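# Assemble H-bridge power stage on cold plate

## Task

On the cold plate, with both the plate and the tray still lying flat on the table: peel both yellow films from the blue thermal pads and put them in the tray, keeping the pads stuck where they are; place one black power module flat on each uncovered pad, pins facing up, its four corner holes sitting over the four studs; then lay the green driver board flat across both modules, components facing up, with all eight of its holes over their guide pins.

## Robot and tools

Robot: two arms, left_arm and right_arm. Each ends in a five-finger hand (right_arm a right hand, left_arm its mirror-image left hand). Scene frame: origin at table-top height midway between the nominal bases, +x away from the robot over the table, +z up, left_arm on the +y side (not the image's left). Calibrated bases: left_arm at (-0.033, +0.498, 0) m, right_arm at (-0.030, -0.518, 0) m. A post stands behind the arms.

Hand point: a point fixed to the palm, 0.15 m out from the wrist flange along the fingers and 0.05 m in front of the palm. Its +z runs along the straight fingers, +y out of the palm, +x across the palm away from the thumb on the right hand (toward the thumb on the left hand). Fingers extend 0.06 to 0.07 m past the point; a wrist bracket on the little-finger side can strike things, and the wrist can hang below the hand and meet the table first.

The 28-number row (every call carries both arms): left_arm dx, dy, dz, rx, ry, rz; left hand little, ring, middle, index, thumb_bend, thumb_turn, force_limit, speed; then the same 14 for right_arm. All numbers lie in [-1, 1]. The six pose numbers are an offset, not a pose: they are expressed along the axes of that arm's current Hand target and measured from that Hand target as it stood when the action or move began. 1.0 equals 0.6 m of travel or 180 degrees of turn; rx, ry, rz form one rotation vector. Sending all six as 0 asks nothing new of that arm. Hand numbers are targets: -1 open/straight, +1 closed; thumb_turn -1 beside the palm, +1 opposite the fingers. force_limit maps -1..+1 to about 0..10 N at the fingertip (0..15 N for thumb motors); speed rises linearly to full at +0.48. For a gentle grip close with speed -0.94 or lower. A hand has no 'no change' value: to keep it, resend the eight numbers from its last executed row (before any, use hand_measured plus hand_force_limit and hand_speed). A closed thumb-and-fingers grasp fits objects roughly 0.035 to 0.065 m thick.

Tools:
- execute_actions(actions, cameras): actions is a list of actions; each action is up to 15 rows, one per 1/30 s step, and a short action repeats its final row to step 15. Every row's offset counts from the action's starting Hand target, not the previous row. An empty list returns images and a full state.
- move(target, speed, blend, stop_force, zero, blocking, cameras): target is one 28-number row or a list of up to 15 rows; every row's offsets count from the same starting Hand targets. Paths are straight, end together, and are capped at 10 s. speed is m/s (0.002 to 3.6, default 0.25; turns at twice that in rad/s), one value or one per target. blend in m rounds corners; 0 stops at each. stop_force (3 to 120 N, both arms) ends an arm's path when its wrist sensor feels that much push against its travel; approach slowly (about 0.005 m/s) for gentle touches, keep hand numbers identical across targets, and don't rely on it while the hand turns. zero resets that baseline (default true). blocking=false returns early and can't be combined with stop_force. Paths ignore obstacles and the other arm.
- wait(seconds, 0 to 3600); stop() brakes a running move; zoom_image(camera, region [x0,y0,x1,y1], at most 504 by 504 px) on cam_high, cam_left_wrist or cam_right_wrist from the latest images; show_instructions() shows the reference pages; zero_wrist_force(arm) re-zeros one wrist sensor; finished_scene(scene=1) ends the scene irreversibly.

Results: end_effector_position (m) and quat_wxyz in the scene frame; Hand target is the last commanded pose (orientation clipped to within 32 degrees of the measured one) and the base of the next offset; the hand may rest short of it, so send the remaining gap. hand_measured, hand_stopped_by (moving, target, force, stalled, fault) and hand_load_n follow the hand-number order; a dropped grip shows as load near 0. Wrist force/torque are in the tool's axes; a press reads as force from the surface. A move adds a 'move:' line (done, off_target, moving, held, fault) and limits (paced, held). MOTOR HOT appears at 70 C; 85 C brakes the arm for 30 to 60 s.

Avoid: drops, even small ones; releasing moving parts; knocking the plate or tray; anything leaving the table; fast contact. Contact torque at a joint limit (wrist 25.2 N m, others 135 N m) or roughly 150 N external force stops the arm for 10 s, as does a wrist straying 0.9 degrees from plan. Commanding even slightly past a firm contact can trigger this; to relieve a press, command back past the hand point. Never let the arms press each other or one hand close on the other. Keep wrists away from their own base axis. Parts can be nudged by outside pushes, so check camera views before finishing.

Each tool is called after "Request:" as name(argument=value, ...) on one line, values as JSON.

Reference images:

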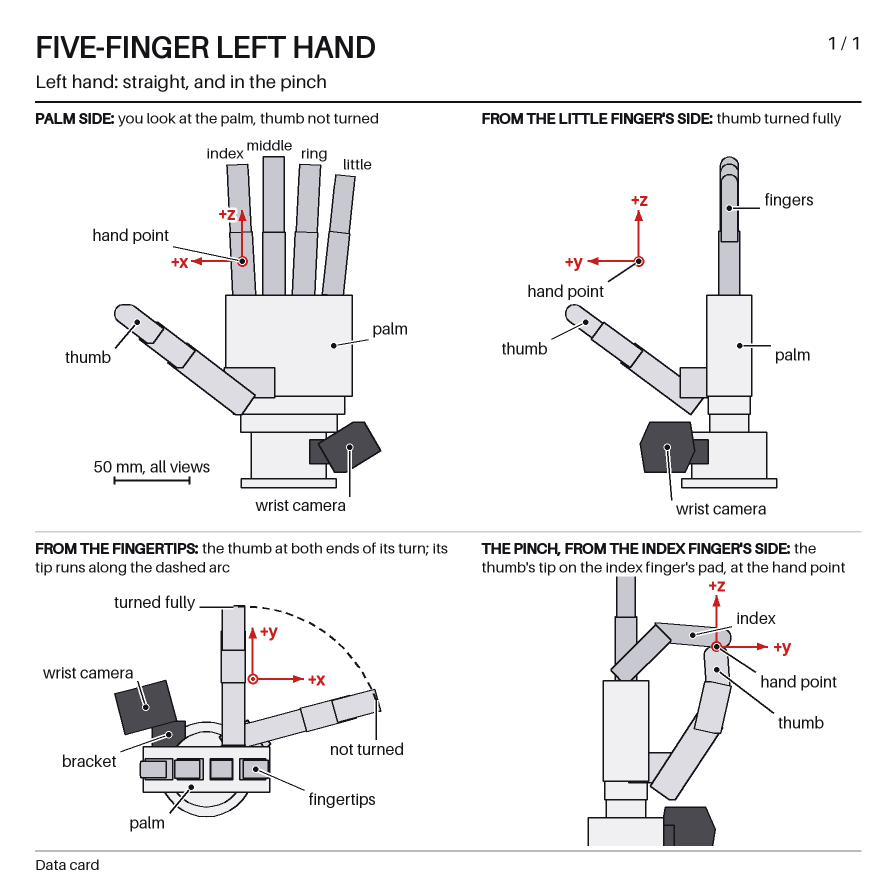

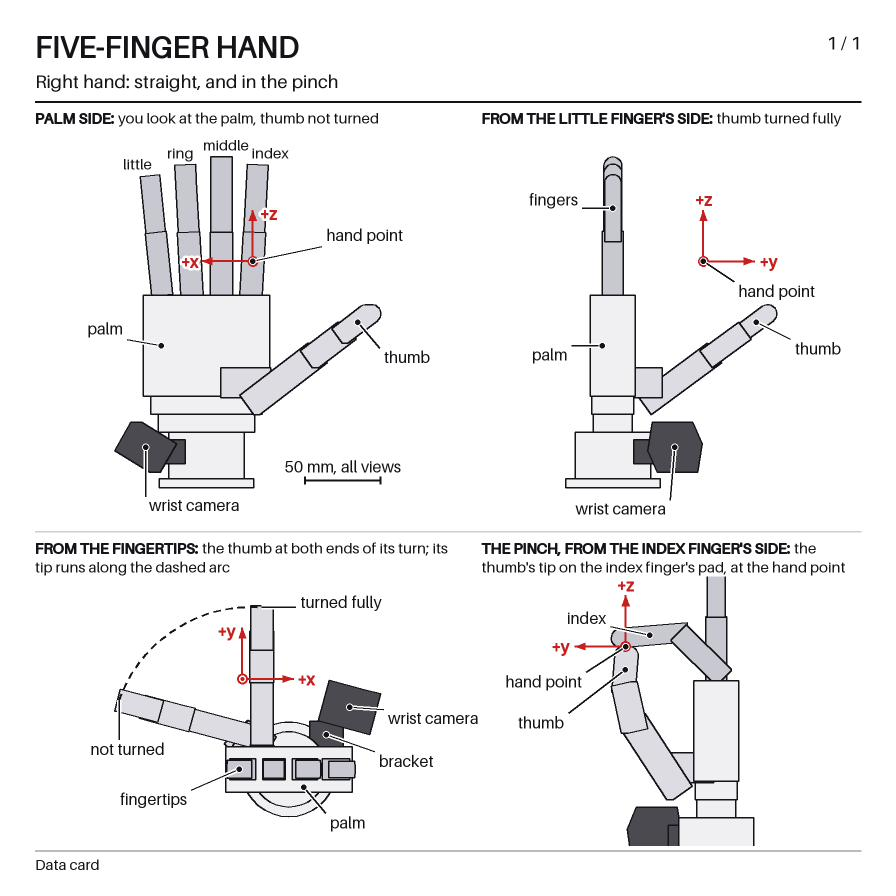

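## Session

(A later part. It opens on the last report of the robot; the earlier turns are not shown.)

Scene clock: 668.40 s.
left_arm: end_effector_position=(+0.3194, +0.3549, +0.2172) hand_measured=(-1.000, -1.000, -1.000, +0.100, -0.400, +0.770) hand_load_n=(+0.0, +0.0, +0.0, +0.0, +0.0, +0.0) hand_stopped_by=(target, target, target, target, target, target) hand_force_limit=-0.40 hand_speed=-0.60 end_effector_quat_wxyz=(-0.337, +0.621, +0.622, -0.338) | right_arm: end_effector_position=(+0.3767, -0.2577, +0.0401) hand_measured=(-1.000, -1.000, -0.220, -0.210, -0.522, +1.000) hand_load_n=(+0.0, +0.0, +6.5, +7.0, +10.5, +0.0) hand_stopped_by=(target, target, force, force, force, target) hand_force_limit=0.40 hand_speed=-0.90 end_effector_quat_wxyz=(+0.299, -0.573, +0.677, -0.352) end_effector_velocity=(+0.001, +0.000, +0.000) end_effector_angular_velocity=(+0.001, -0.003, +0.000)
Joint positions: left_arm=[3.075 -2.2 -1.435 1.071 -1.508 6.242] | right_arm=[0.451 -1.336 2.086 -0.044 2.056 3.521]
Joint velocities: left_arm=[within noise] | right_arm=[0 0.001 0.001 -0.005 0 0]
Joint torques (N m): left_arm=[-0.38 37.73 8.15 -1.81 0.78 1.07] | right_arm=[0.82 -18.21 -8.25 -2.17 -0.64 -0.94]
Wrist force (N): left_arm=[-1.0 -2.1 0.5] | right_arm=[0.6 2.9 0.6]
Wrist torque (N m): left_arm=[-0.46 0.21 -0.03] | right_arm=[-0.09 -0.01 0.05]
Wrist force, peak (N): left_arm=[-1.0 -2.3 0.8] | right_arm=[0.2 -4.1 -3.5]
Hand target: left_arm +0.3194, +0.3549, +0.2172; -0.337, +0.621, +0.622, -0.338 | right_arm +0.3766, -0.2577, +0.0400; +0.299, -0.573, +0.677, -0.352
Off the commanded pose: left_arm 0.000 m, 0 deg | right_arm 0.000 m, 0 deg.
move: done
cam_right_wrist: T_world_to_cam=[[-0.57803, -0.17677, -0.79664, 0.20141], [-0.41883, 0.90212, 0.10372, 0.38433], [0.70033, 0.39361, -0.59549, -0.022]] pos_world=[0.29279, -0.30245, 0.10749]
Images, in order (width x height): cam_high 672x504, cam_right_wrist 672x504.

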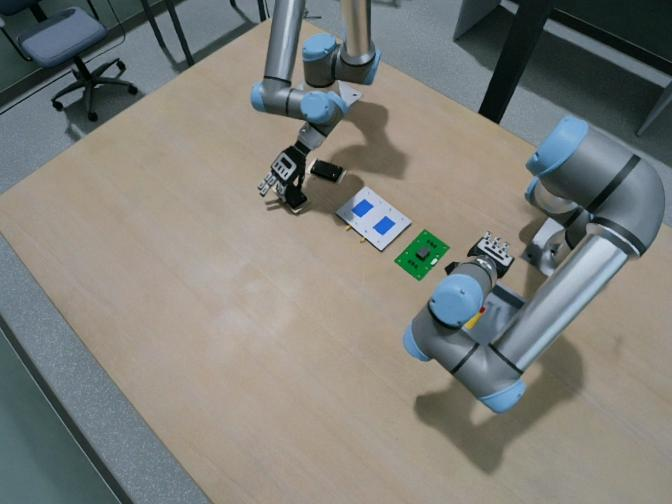

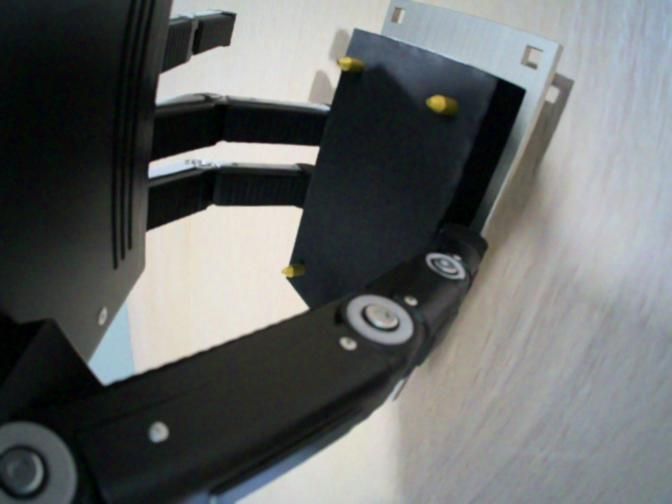

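Request:
move(target=[[0,0,0,0,0,0,-1,-1,-1,0.1,-0.4,0.77,-0.4,-0.6,0,-0.1502,-0.1052,0,0,0,-1,-1,0.15,0.15,-0.5,1,0.4,-0.9],[0,0,0,0,0,0,-1,-1,-1,0.1,-0.4,0.77,-0.4,-0.6,-0.4247,-0.0072,-0.3383,0,-0.4368,-0.3061,-1,-1,0.15,0.15,-0.5,1,0.4,-0.9]], speed=[0.08,0.12], blend=[0.02,0], cameras=["all"])

Request:
zoom_image(camera="cam_right_wrist", region=[250, 20, 650, 420])

Scene clock: 713.57 s.
left_arm: end_effector_position=(+0.3194, +0.3549, +0.2172) hand_measured=(-1.000, -1.000, -1.000, +0.100, -0.400, +0.770) hand_load_n=(+0.0, +0.0, +0.0, +0.0, +0.0, +0.0) hand_stopped_by=(target, target, target, target, target, target) hand_force_limit=-0.40 hand_speed=-0.60 end_effector_quat_wxyz=(-0.337, +0.621, +0.622, -0.338) | right_arm: end_effector_position=(+0.2570, +0.0205, +0.1602) hand_measured=(-1.000, -1.000, -0.220, -0.210, -0.522, +1.000) hand_load_n=(+0.0, +0.0, +6.5, +6.5, +10.5, +0.0) hand_stopped_by=(target, target, force, force, force, target) hand_force_limit=0.40 hand_speed=-0.90 end_effector_quat_wxyz=(-0.462, +0.886, -0.027, +0.014)
Joint positions: left_arm=[3.075 -2.2 -1.435 1.071 -1.508 6.242] | right_arm=[0.6 -1.168 1.52 0.504 0.861 2.496]
Joint torques (N m): left_arm=[1.83 39.47 9.7 -1.86 0.66 0.62] | right_arm=[-8.95 -41.1 -13.48 -1.19 0.38 1.71]
Wrist force (N): left_arm=[-0.8 -1.9 1.2] | right_arm=[0.5 3.2 0.7]
Wrist torque (N m): left_arm=[-0.46 0.21 -0.04] | right_arm=[-0.09 0.04 -0.05]
Wrist force, peak (N): left_arm=[-1.2 -2.6 0.6] | right_arm=[0.8 4.0 1.1]
Hand target: left_arm +0.3194, +0.3549, +0.2172; -0.337, +0.621, +0.622, -0.338 | right_arm +0.2571, +0.0205, +0.1602; -0.462, +0.886, -0.027, +0.014
Off the commanded pose: left_arm 0.000 m, 0 deg | right_arm 0.000 m, 0 deg.
move: done
cam_left_wrist: T_world_to_cam=[[-0.5284, 0.28124, 0.80106, -0.10447], [0.5396, 0.8397, 0.06113, -0.48051], [-0.65546, 0.46456, -0.59545, 0.2872]] pos_world=[0.39233, 0.29944, 0.28408]
cam_right_wrist: T_world_to_cam=[[0.23794, -0.55627, -0.79621, 0.07511], [-0.85355, -0.51095, 0.10189, 0.21182], [-0.4635, 0.65536, -0.59638, 0.31769]] pos_world=[0.31017, -0.05819, 0.22769]

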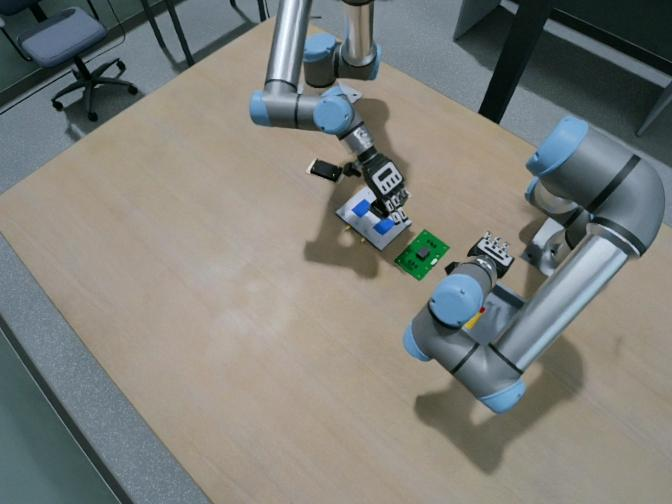

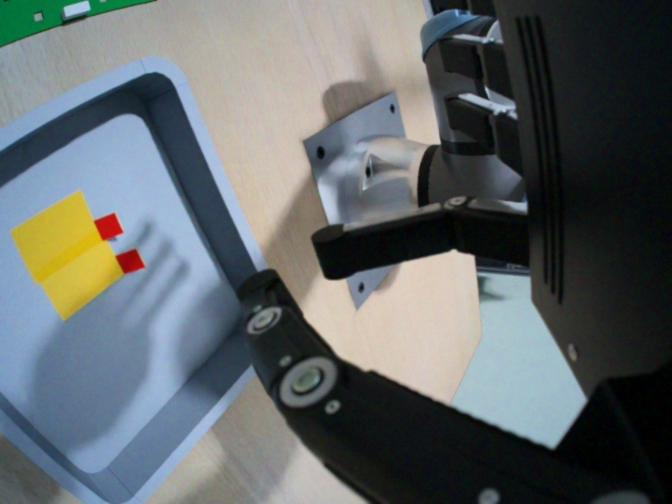

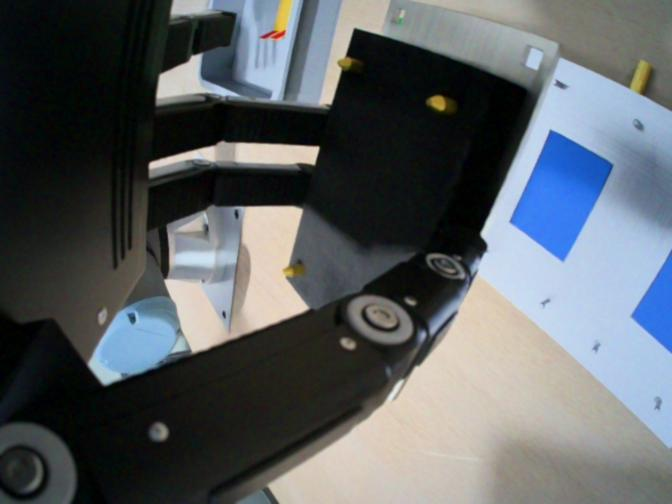

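Scaled by 1.260 from the camera's image (finer frame: 960x720).

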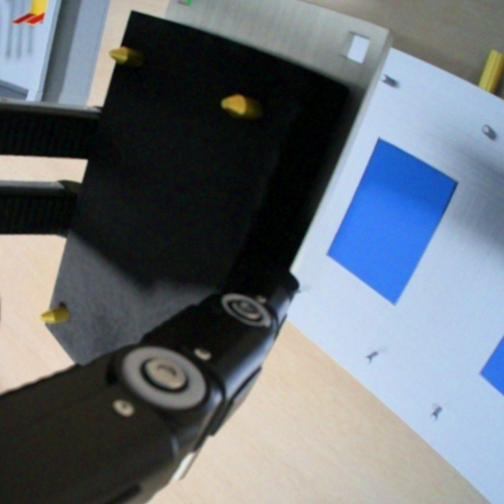

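Request:
move(target=[0,0,0,0,0,0,-1,-1,-1,0.1,-0.4,0.77,-0.4,-0.6,0.0067,0.109,0.0769,0,0,0,-1,-1,0.15,0.15,-0.5,1,0.4,-0.9], speed=0.06, cameras=["cam_right_wrist"])

Request:
zoom_image(camera="cam_right_wrist", region=[350, 0, 600, 250])

Request:
zoom_image(camera="cam_right_wrist", region=[420, 180, 670, 430])

Scene clock: 752.40 s.
left_arm: end_effector_position=(+0.3194, +0.3549, +0.2172) hand_measured=(-1.000, -1.000, -1.000, +0.100, -0.400, +0.770) hand_load_n=(+0.0, +0.0, +0.0, +0.0, +0.0, +0.0) hand_stopped_by=(target, target, target, target, target, target) hand_force_limit=-0.40 hand_speed=-0.60 end_effector_quat_wxyz=(-0.337, +0.621, +0.622, -0.338) | right_arm: end_effector_position=(+0.2612, +0.0206, +0.0801) hand_measured=(-1.000, -1.000, -0.220, -0.210, -0.522, +1.000) hand_load_n=(+0.0, -0.5, +6.5, +7.0, +10.5, +0.0) hand_stopped_by=(target, target, force, force, force, target) hand_force_limit=0.40 hand_speed=-0.90 end_effector_quat_wxyz=(-0.462, +0.886, -0.027, +0.014)
Joint positions: left_arm=[3.075 -2.2 -1.435 1.071 -1.508 6.242] | right_arm=[0.595 -1.081 1.615 0.326 0.857 2.491]
Joint torques (N m): left_arm=[3.45 41.12 8.36 -1.77 0.29 0.3] | right_arm=[-4.73 -43.33 -25.97 3.62 -2.38 0.06]
Wrist force (N): left_arm=[-0.9 -2.0 0.8] | right_arm=[0.7 3.0 0.6]
Wrist torque (N m): left_arm=[-0.45 0.20 -0.04] | right_arm=[-0.15 0.03 0.08]
Wrist force, peak (N): left_arm=[-0.9 -2.7 1.0] | right_arm=[0.6 4.0 1.3]
Hand target: left_arm +0.3194, +0.3549, +0.2172; -0.337, +0.621, +0.622, -0.338 | right_arm +0.2612, +0.0206, +0.0802; -0.462, +0.886, -0.027, +0.014
Off the commanded pose: left_arm 0.000 m, 0 deg | right_arm 0.000 m, 0 deg.
move: done
cam_right_wrist: T_world_to_cam=[[0.23801, -0.55623, -0.79622, 0.01034], [-0.85353, -0.51099, 0.10182, 0.22348], [-0.4635, 0.65536, -0.59638, 0.27182]] pos_world=[0.31428, -0.05819, 0.14759]

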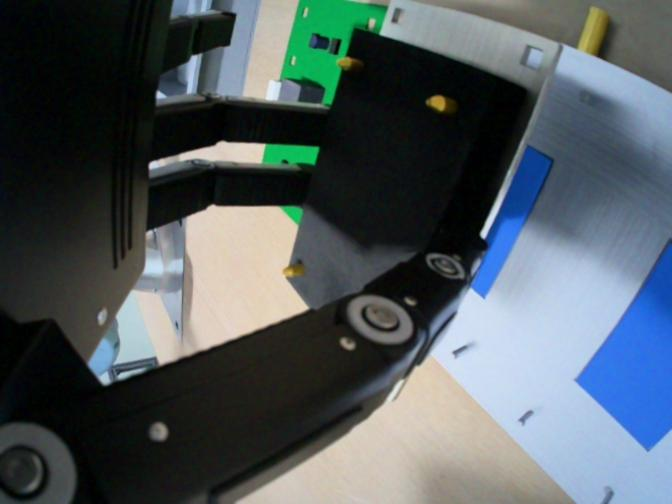

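Scaled by 2.016 from the camera's image (finer frame: 960x720).

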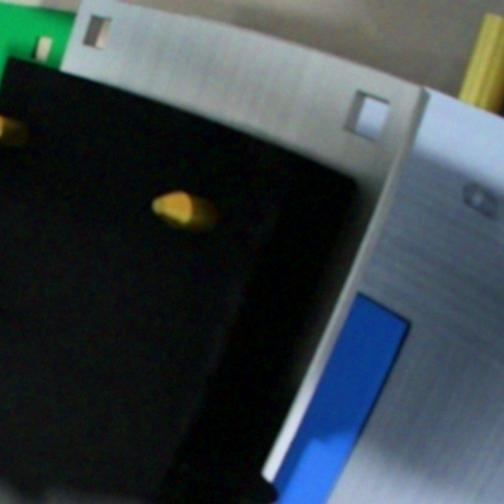

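Scaled by 2.016 from the camera's image (finer frame: 960x720).

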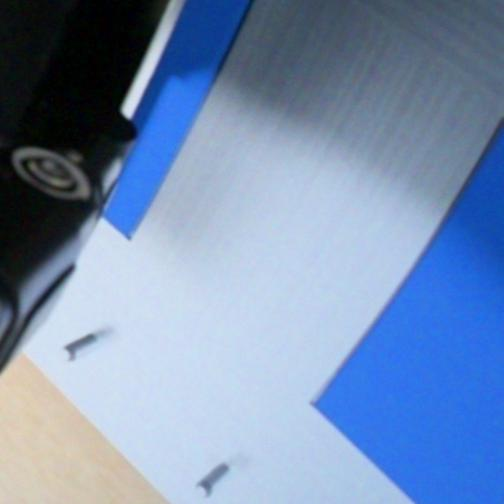

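Request:
move(target=[0,0,0,0,0,0,-1,-1,-1,0.1,-0.4,0.77,-0.4,-0.6,0,0.0382,0.0268,0,0,0,-1,-1,0.15,0.15,-0.5,1,0.4,-0.9], speed=0.03, stop_force=6, cameras=["cam_right_wrist"])

Request:
zoom_image(camera="cam_right_wrist", region=[380, 0, 580, 200])

Request:
zoom_image(camera="cam_right_wrist", region=[370, 250, 620, 500])

Scene clock: 786.77 s.
left_arm: end_effector_position=(+0.3194, +0.3549, +0.2172) hand_measured=(-1.000, -1.000, -1.000, +0.100, -0.400, +0.770) hand_load_n=(-0.5, +0.0, +0.0, +0.0, +0.0, +0.0) hand_stopped_by=(target, target, target, target, target, target) hand_force_limit=-0.40 hand_speed=-0.60 end_effector_quat_wxyz=(-0.337, +0.621, +0.622, -0.338) | right_arm: end_effector_position=(+0.2612, +0.0206, +0.0522) hand_measured=(-1.000, -1.000, -0.220, -0.210, -0.522, +1.000) hand_load_n=(+0.0, +0.0, +6.5, +7.0, +10.5, +0.0) hand_stopped_by=(target, target, force, force, force, target) hand_force_limit=0.40 hand_speed=-0.90 end_effector_quat_wxyz=(-0.462, +0.886, -0.027, +0.014)
Joint positions: left_arm=[3.075 -2.2 -1.435 1.071 -1.508 6.242] | right_arm=[0.595 -1.045 1.641 0.264 0.857 2.491]
Joint torques (N m): left_arm=[4.67 40.79 9.59 -1.82 -0.35 -0.02] | right_arm=[6.94 -45.35 -24.84 3.61 0.21 1.55]
Wrist force (N): left_arm=[-0.6 -2.0 0.9] | right_arm=[0.3 3.0 0.5]
Wrist torque (N m): left_arm=[-0.46 0.16 -0.02] | right_arm=[-0.11 0.08 0.03]
Wrist force, peak (N): left_arm=[-0.7 -2.6 1.0] | right_arm=[0.3 3.6 0.7]
Hand target: left_arm +0.3194, +0.3549, +0.2172; -0.337, +0.621, +0.622, -0.338 | right_arm +0.2612, +0.0206, +0.0522; -0.462, +0.886, -0.027, +0.014
Off the commanded pose: left_arm 0.000 m, 0 deg | right_arm 0.000 m, 0 deg.
move: done
cam_right_wrist: T_world_to_cam=[[0.238, -0.55621, -0.79624, -0.01183], [-0.8536, -0.5109, 0.10174, 0.22649], [-0.46339, 0.65545, -0.59637, 0.25514]] pos_world=[0.31438, -0.0581, 0.11969]

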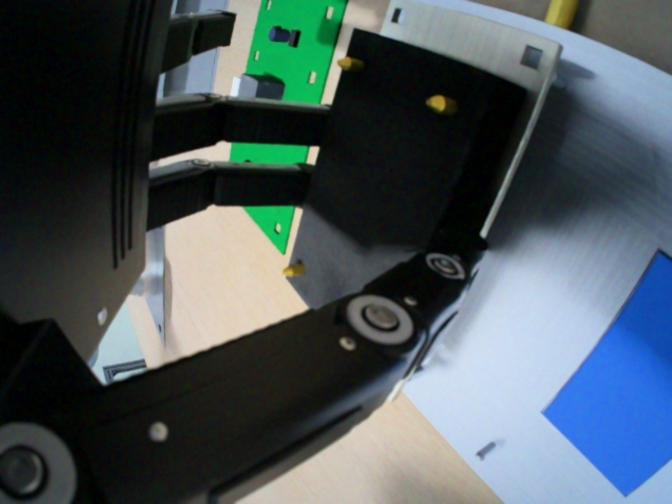

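Scaled by 2.520 from the camera's image (finer frame: 960x720).

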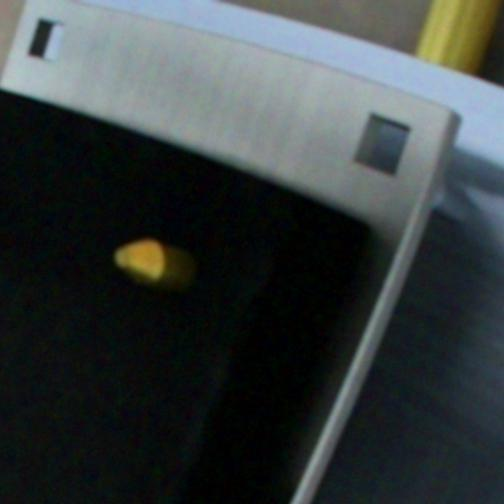

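Scaled by 2.016 from the camera's image (finer frame: 960x720).

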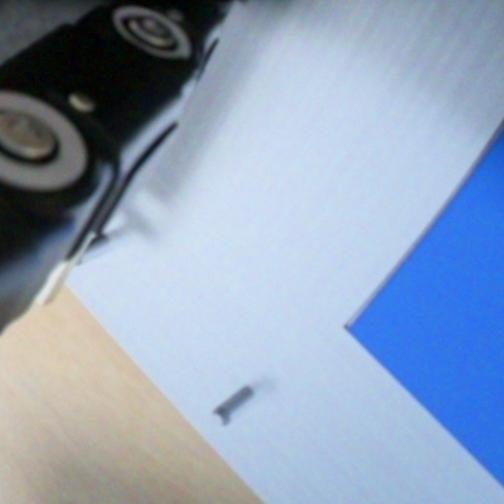

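Request:
move(target=[0,0,0,0,0,0,-1,-1,-1,0.1,-0.4,0.77,-0.4,-0.6,0,0.0207,0.0145,0,0,0,-1,-1,0.15,0.15,-0.5,1,0.4,-0.9], speed=0.01, stop_force=5, cameras=["cam_right_wrist"])

Request:
zoom_image(camera="cam_right_wrist", region=[380, 0, 580, 200])

Request:
zoom_image(camera="cam_right_wrist", region=[370, 250, 620, 500])

Scene clock: 817.73 s.
left_arm: end_effector_position=(+0.3194, +0.3549, +0.2172) hand_measured=(-1.000, -1.000, -1.000, +0.100, -0.400, +0.770) hand_load_n=(+0.0, +0.0, +0.0, +0.0, +0.0, +0.0) hand_stopped_by=(target, target, target, target, target, target) hand_force_limit=-0.40 hand_speed=-0.60 end_effector_quat_wxyz=(-0.337, +0.621, +0.622, -0.338) | right_arm: end_effector_position=(+0.2612, +0.0206, +0.0469) hand_measured=(-1.000, -1.000, -0.220, -0.210, -0.522, +1.000) hand_load_n=(+0.0, +0.0, +6.5, +7.0, +10.5, +0.0) hand_stopped_by=(target, target, force, force, force, target) hand_force_limit=0.40 hand_speed=-0.90 end_effector_quat_wxyz=(-0.462, +0.886, -0.027, +0.014)
Joint positions: left_arm=[3.075 -2.2 -1.435 1.071 -1.508 6.242] | right_arm=[0.595 -1.038 1.646 0.252 0.857 2.491]
Joint torques (N m): left_arm=[6.45 42.62 8.97 -1.85 -0.43 -0.33] | right_arm=[0.86 -44.43 -24.61 3.3 0.45 1.06]
Wrist force (N): left_arm=[-0.9 -1.8 1.0] | right_arm=[0.6 2.4 -0.5]
Wrist torque (N m): left_arm=[-0.45 0.21 -0.04] | right_arm=[-0.03 0.10 0.00]
Wrist force, peak (N): left_arm=[-1.0 -2.4 1.1] | right_arm=[0.4 -6.7 -7.6]
Hand target: left_arm +0.3194, +0.3549, +0.2172; -0.337, +0.621, +0.622, -0.338 | right_arm +0.2612, +0.0206, +0.0469; -0.462, +0.886, -0.027, +0.014 (not the last commanded pose)
Off the commanded pose: left_arm 0.000 m, 0 deg | right_arm 0.010 m, 0 deg.
move: contact (right_arm)
cam_right_wrist: T_world_to_cam=[[0.23795, -0.55614, -0.7963, -0.01603], [-0.85355, -0.51096, 0.1018, 0.22701], [-0.46349, 0.65546, -0.59628, 0.252]] pos_world=[0.31438, -0.05809, 0.11439]

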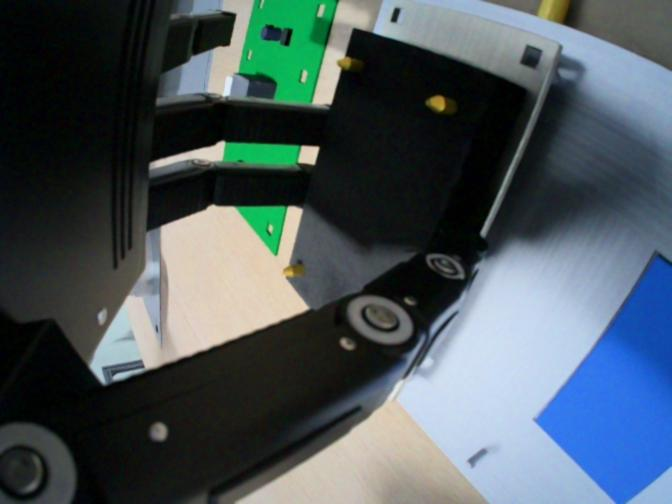

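Scaled by 2.520 from the camera's image (finer frame: 960x720).

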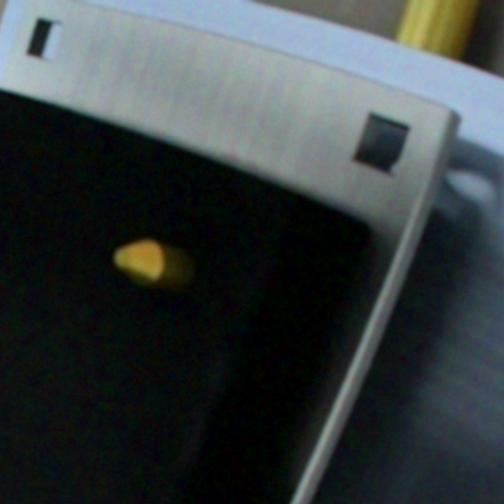

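Scaled by 2.016 from the camera's image (finer frame: 960x720).

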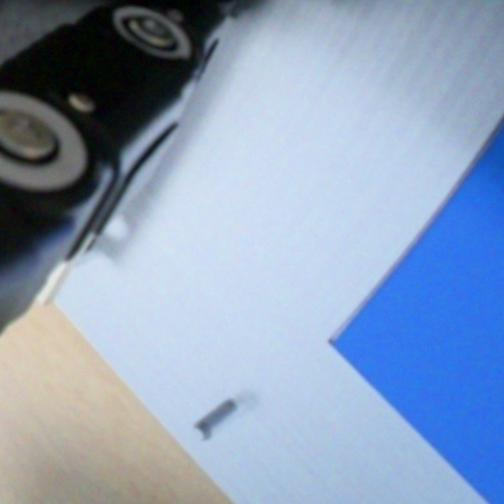

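Request:
zoom_image(camera="cam_right_wrist", region=[490, 20, 590, 120])

Request:
zoom_image(camera="cam_right_wrist", region=[370, 0, 450, 60])

Scaled by 5.040 from the camera's image (finer frame: 960x720).

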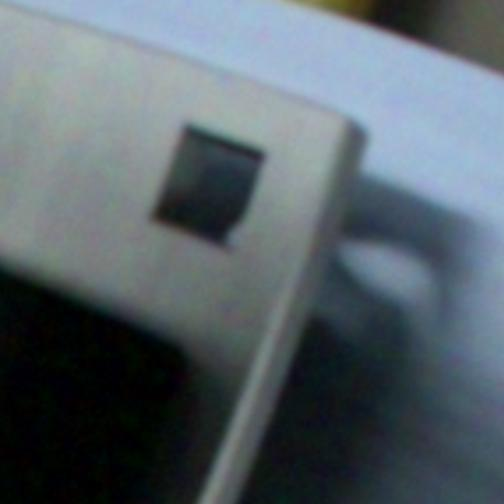

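Scaled by 6.300 from the camera's image (finer frame: 960x720).

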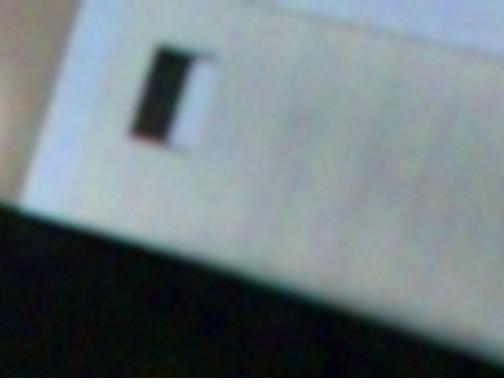

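Request:
move(target=[-0.3315,0.0967,-0.1053,0,-0.3774,-0.2451,-1,-1,-1,-1,-1,-1,-0.4,-0.3,0,0,0,0,0,0,-1,-1,0.15,0.15,-0.5,1,0.4,-0.9], speed=0.15, cameras=["all"])

Scene clock: 844.73 s.
left_arm: end_effector_position=(+0.4041, +0.1560, +0.2029) hand_measured=(-1.000, -1.000, -1.000, -1.000, -1.000, -1.000) hand_load_n=(+0.0, +0.0, +0.0, +0.0, +0.0, +0.0) hand_stopped_by=(target, target, target, target, target, target) hand_force_limit=-0.40 hand_speed=-0.30 end_effector_quat_wxyz=(-0.037, +0.069, +0.876, -0.476) | right_arm: end_effector_position=(+0.2612, +0.0206, +0.0469) hand_measured=(-1.000, -1.000, -0.220, -0.210, -0.522, +1.000) hand_load_n=(+0.0, +0.0, +6.5, +7.0, +10.5, +0.0) hand_stopped_by=(target, target, force, force, force, target) hand_force_limit=0.40 hand_speed=-0.90 end_effector_quat_wxyz=(-0.462, +0.886, -0.027, +0.014)
Joint positions: left_arm=[3.073 -2.166 -1.333 1.804 -0.581 4.86] | right_arm=[0.595 -1.038 1.646 0.252 0.857 2.491]
Joint torques (N m): left_arm=[11.44 30.7 9.62 -1.41 -0.58 -2.79] | right_arm=[-7.74 -42.69 -23.93 -0.42 0.45 -1.36]
Wrist force (N): left_arm=[-0.9 -1.9 0.8] | right_arm=[0.5 2.6 -0.3]
Wrist torque (N m): left_arm=[-0.46 0.16 -0.07] | right_arm=[-0.03 0.10 0.01]
Wrist force, peak (N): left_arm=[-1.1 -2.9 0.4] | right_arm=[0.5 3.0 -0.2]
Hand target: left_arm +0.4041, +0.1560, +0.2029; -0.037, +0.069, +0.876, -0.476 | right_arm +0.2612, +0.0206, +0.0469; -0.462, +0.886, -0.027, +0.014
Off the commanded pose: left_arm 0.000 m, 0 deg | right_arm 0.000 m, 0 deg.
move: done
cam_left_wrist: T_world_to_cam=[[-0.3606, -0.47803, 0.80091, 0.05827], [-0.74483, 0.66444, 0.06123, 0.18798], [-0.56143, -0.57446, -0.59564, 0.55076]] pos_world=[0.47024, 0.21934, 0.26988]
cam_right_wrist: T_world_to_cam=[[0.23795, -0.55614, -0.7963, -0.01603], [-0.85355, -0.51096, 0.1018, 0.22701], [-0.46349, 0.65546, -0.59628, 0.252]] pos_world=[0.31438, -0.05809, 0.11439]

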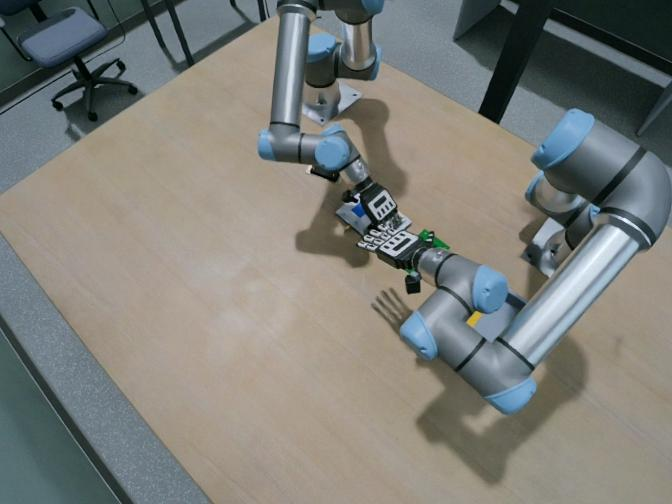

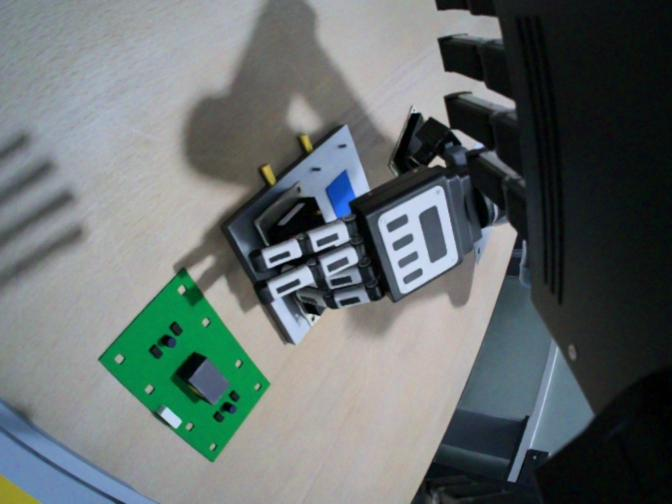

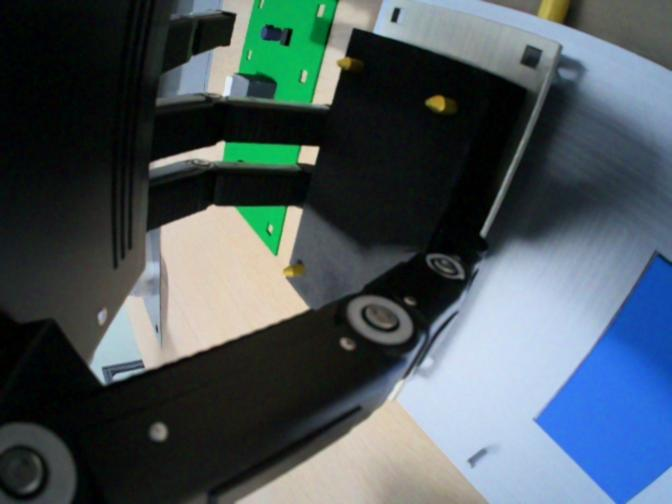

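Request:
zoom_image(camera="cam_left_wrist", region=[210, 110, 370, 350])

Request:
zoom_image(camera="cam_high", region=[325, 180, 425, 260])

Scaled by 2.100 from the camera's image (finer frame: 960x720).

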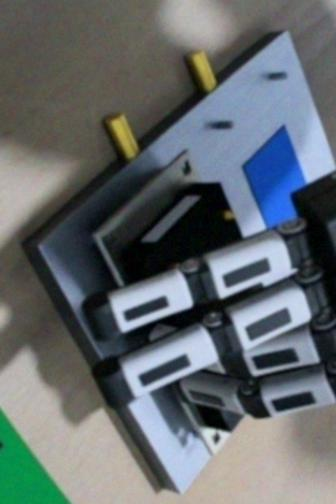

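Scaled by 5.040 from the camera's image (finer frame: 960x720).

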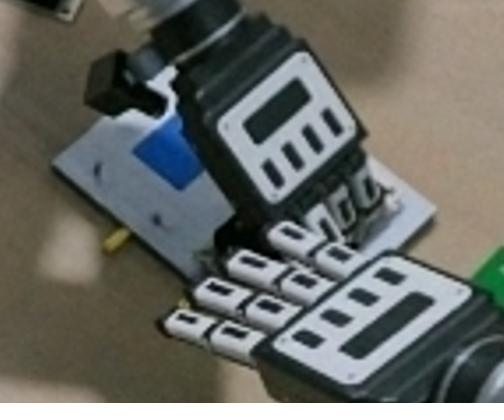

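Request:
zoom_image(camera="cam_left_wrist", region=[250, 270, 330, 350])

Request:
zoom_image(camera="cam_left_wrist", region=[220, 150, 340, 270])

Scaled by 6.300 from the camera's image (finer frame: 960x720).

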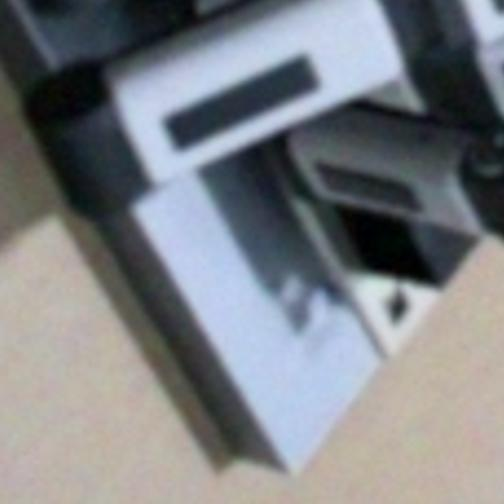

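Scaled by 4.200 from the camera's image (finer frame: 960x720).

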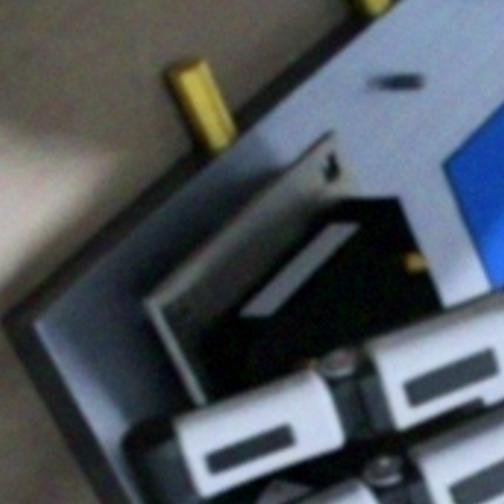

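Request:
move(target=[0,0,0,0,0,0,-1,-1,-1,-1,-1,-1,-0.4,-0.3,0.0008,-0.0065,0.0005,0,0,0,-1,-1,0.15,0.15,-0.5,1,0.4,-0.9], speed=0.02)

Request:
move(target=[0,0,0,0,0,0,-1,-1,-1,-1,-1,-1,-0.4,-0.3,0,0.0184,0.0129,0,0,0,-1,-1,0.15,0.15,-0.5,1,0.4,-0.9], speed=0.008, stop_force=4, cameras=["cam_right_wrist","cam_left_wrist"])

Request:
zoom_image(camera="cam_left_wrist", region=[250, 270, 330, 350])

Request:
zoom_image(camera="cam_left_wrist", region=[240, 160, 340, 260])

Request:
zoom_image(camera="cam_right_wrist", region=[490, 20, 590, 120])

Scene clock: 879.27 s.
left_arm: end_effector_position=(+0.4041, +0.1560, +0.2029) hand_measured=(-1.000, -1.000, -1.000, -1.000, -1.000, -1.000) hand_load_n=(+0.0, -0.5, +0.0, +0.0, +0.0, +0.0) hand_stopped_by=(target, target, target, target, target, target) hand_force_limit=-0.40 hand_speed=-0.30 end_effector_quat_wxyz=(-0.037, +0.069, +0.876, -0.476) | right_arm: end_effector_position=(+0.2618, +0.0231, +0.0500) hand_measured=(-1.000, -1.000, -0.220, -0.210, -0.522, +1.000) hand_load_n=(+0.0, +0.0, +6.5, +7.0, +10.5, +0.0) hand_stopped_by=(target, target, force, force, force, target) hand_force_limit=0.40 hand_speed=-0.90 end_effector_quat_wxyz=(-0.462, +0.886, -0.027, +0.014)
Joint positions: left_arm=[3.073 -2.166 -1.333 1.804 -0.581 4.859] | right_arm=[0.599 -1.038 1.636 0.26 0.86 2.495]
Joint torques (N m): left_arm=[11.12 31.35 12.47 -3.52 3.21 0.41] | right_arm=[-2.11 -39.27 -11.21 -0.95 -1.25 -1.16]
Wrist force (N): left_arm=[-1.0 -2.2 0.6] | right_arm=[0.4 3.2 0.8]
Wrist torque (N m): left_arm=[-0.47 0.16 -0.05] | right_arm=[-0.07 0.05 -0.07]
Wrist force, peak (N): left_arm=[-0.9 -2.6 0.6] | right_arm=[0.3 3.6 0.5]
Hand target: left_arm +0.4041, +0.1560, +0.2029; -0.037, +0.069, +0.876, -0.476 | right_arm +0.2619, +0.0231, +0.0499; -0.462, +0.886, -0.027, +0.014
Off the commanded pose: left_arm 0.000 m, 0 deg | right_arm 0.000 m, 0 deg.
move: done

Scene clock: 880.70 s.
left_arm: end_effector_position=(+0.4041, +0.1560, +0.2029) hand_measured=(-1.000, -1.000, -1.000, -1.000, -1.000, -1.000) hand_load_n=(+0.0, +0.0, +0.0, +0.0, +0.0, +0.0) hand_stopped_by=(target, target, target, target, target, target) hand_force_limit=-0.40 hand_speed=-0.30 end_effector_quat_wxyz=(-0.037, +0.069, +0.876, -0.476) | right_arm: end_effector_position=(+0.2619, +0.0231, +0.0468) hand_measured=(-1.000, -1.000, -0.220, -0.210, -0.522, +1.000) hand_load_n=(+0.0, +0.0, +6.5, +7.0, +10.5, +0.0) hand_stopped_by=(target, target, force, force, force, target) hand_force_limit=0.40 hand_speed=-0.90 end_effector_quat_wxyz=(-0.462, +0.886, -0.027, +0.014)
Joint positions: left_arm=[3.073 -2.166 -1.333 1.804 -0.581 4.859] | right_arm=[0.599 -1.034 1.639 0.253 0.86 2.494]
Joint torques (N m): left_arm=[12.17 32.42 13.63 -3.67 3.19 2.46] | right_arm=[-3 -45.03 -25.14 3.32 0.8 -0.99]
Wrist force (N): left_arm=[-1.1 -2.3 0.5] | right_arm=[0.6 2.2 -0.7]
Wrist torque (N m): left_arm=[-0.49 0.18 -0.06] | right_arm=[0.01 0.11 -0.09]
Wrist force, peak (N): left_arm=[-0.9 -2.4 0.7] | right_arm=[0.1 -6.7 -7.3]
Hand target: left_arm +0.4041, +0.1560, +0.2029; -0.037, +0.069, +0.876, -0.476 | right_arm +0.2619, +0.0231, +0.0468; -0.462, +0.886, -0.027, +0.014 (not the last commanded pose)
Off the commanded pose: left_arm 0.000 m, 0 deg | right_arm 0.010 m, 0 deg.
move: contact (right_arm)
cam_left_wrist: T_world_to_cam=[[-0.36031, -0.47815, 0.80097, 0.05831], [-0.74497, 0.66427, 0.06143, 0.18804], [-0.56143, -0.57456, -0.59554, 0.55081]] pos_world=[0.47034, 0.21944, 0.26978]
cam_right_wrist: T_world_to_cam=[[0.23795, -0.55614, -0.7963, -0.01483], [-0.85355, -0.51096, 0.1018, 0.22875], [-0.46349, 0.65546, -0.59628, 0.2507]] pos_world=[0.31498, -0.05569, 0.11439]
Images, in order (width x height): cam_left_wrist 672x504, cam_right_wrist 672x504.

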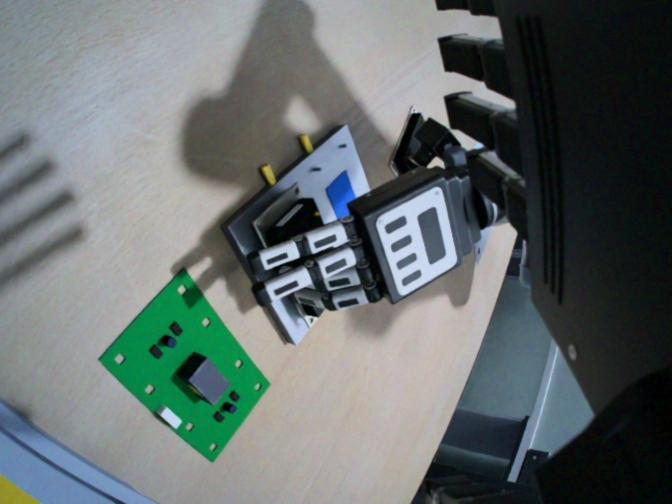

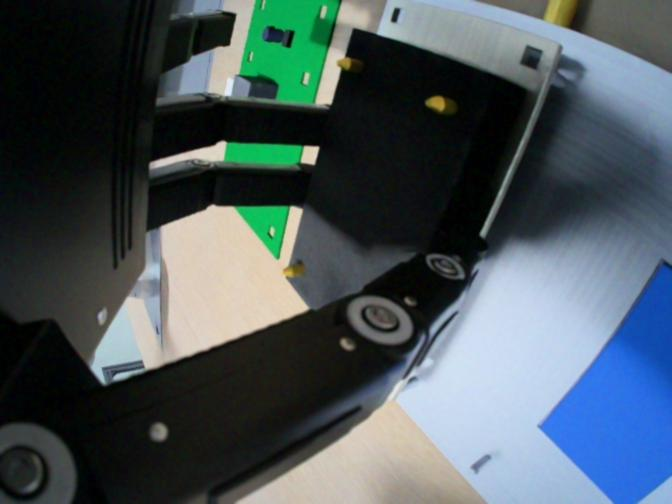

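Scaled by 6.300 from the camera's image (finer frame: 960x720).

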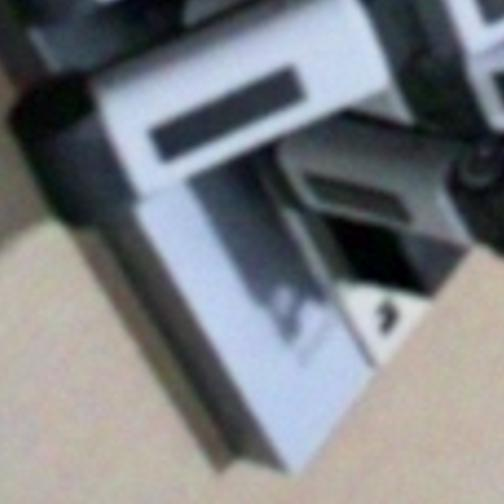

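Scaled by 5.040 from the camera's image (finer frame: 960x720).

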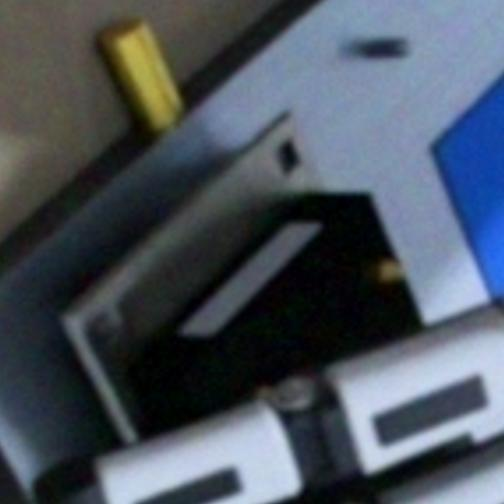

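Scaled by 5.040 from the camera's image (finer frame: 960x720).

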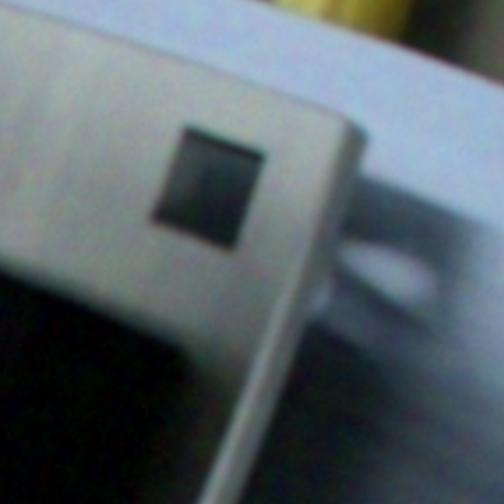

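Request:
zoom_image(camera="cam_left_wrist", region=[290, 300, 330, 340])

Request:
zoom_image(camera="cam_left_wrist", region=[280, 170, 320, 210])

Request:
zoom_image(camera="cam_left_wrist", region=[245, 210, 285, 250])

Scaled by 12.600 from the camera's image (finer frame: 960x720).

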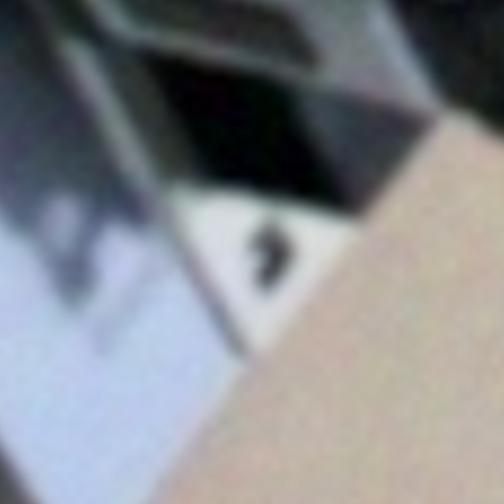

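Scaled by 12.600 from the camera's image (finer frame: 960x720).

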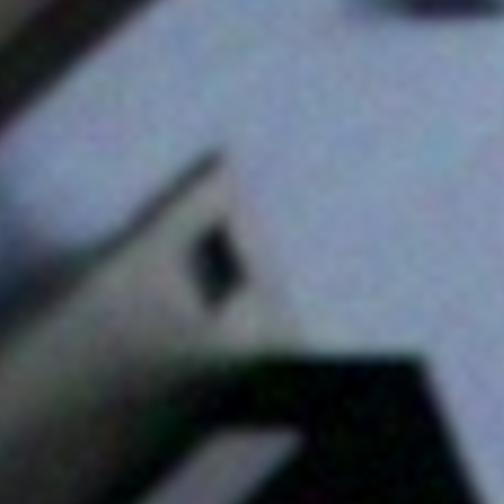

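Scaled by 12.600 from the camera's image (finer frame: 960x720).

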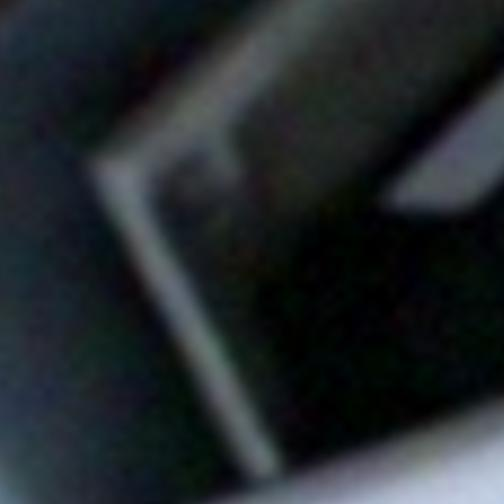

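Request:
move(target=[0,0,0,0,0,0,-1,-1,-1,-1,-1,-1,-0.4,-0.3,0,0.0013,0.0009,0,0,0,-1,-1,0.15,0.15,-0.5,1,0.4,-0.9], speed=0.005)

Scene clock: 909.97 s.
left_arm: end_effector_position=(+0.4041, +0.1560, +0.2029) hand_measured=(-1.000, -1.000, -1.000, -1.000, -1.000, -1.000) hand_load_n=(+0.0, +0.0, +0.0, +0.0, +0.0, +0.0) hand_stopped_by=(target, target, target, target, target, target) hand_force_limit=-0.40 hand_speed=-0.30 end_effector_quat_wxyz=(-0.037, +0.069, +0.876, -0.476) | right_arm: end_effector_position=(+0.2619, +0.0232, +0.0460) hand_measured=(-1.000, -1.000, -0.220, -0.210, -0.522, +1.000) hand_load_n=(+0.0, +0.0, +6.5, +6.0, +11.0, +0.0) hand_stopped_by=(target, target, force, force, force, target) hand_force_limit=0.40 hand_speed=-0.90 end_effector_quat_wxyz=(-0.462, +0.886, -0.027, +0.015)
Joint positions: left_arm=[3.073 -2.166 -1.333 1.804 -0.581 4.859] | right_arm=[0.599 -1.033 1.639 0.251 0.86 2.494]
Joint torques (N m): left_arm=[11.53 32.34 21.06 -3.87 2.91 2.47] | right_arm=[5.17 -17.44 -2.45 1.08 2.33 1.09]
Wrist force (N): left_arm=[-0.7 -1.9 0.6] | right_arm=[0.7 -16.9 -16.7]
Wrist torque (N m): left_arm=[-0.43 0.13 -0.04] | right_arm=[-0.29 0.42 -0.43]
Wrist force, peak (N): left_arm=[-1.2 -2.5 0.6] | right_arm=[0.7 -16.9 -16.7]
Hand target: left_arm +0.4041, +0.1560, +0.2029; -0.037, +0.069, +0.876, -0.476 | right_arm +0.2619, +0.0231, +0.0459; -0.462, +0.886, -0.027, +0.014
Off the commanded pose: left_arm 0.000 m, 0 deg | right_arm 0.000 m, 0 deg.
move: done


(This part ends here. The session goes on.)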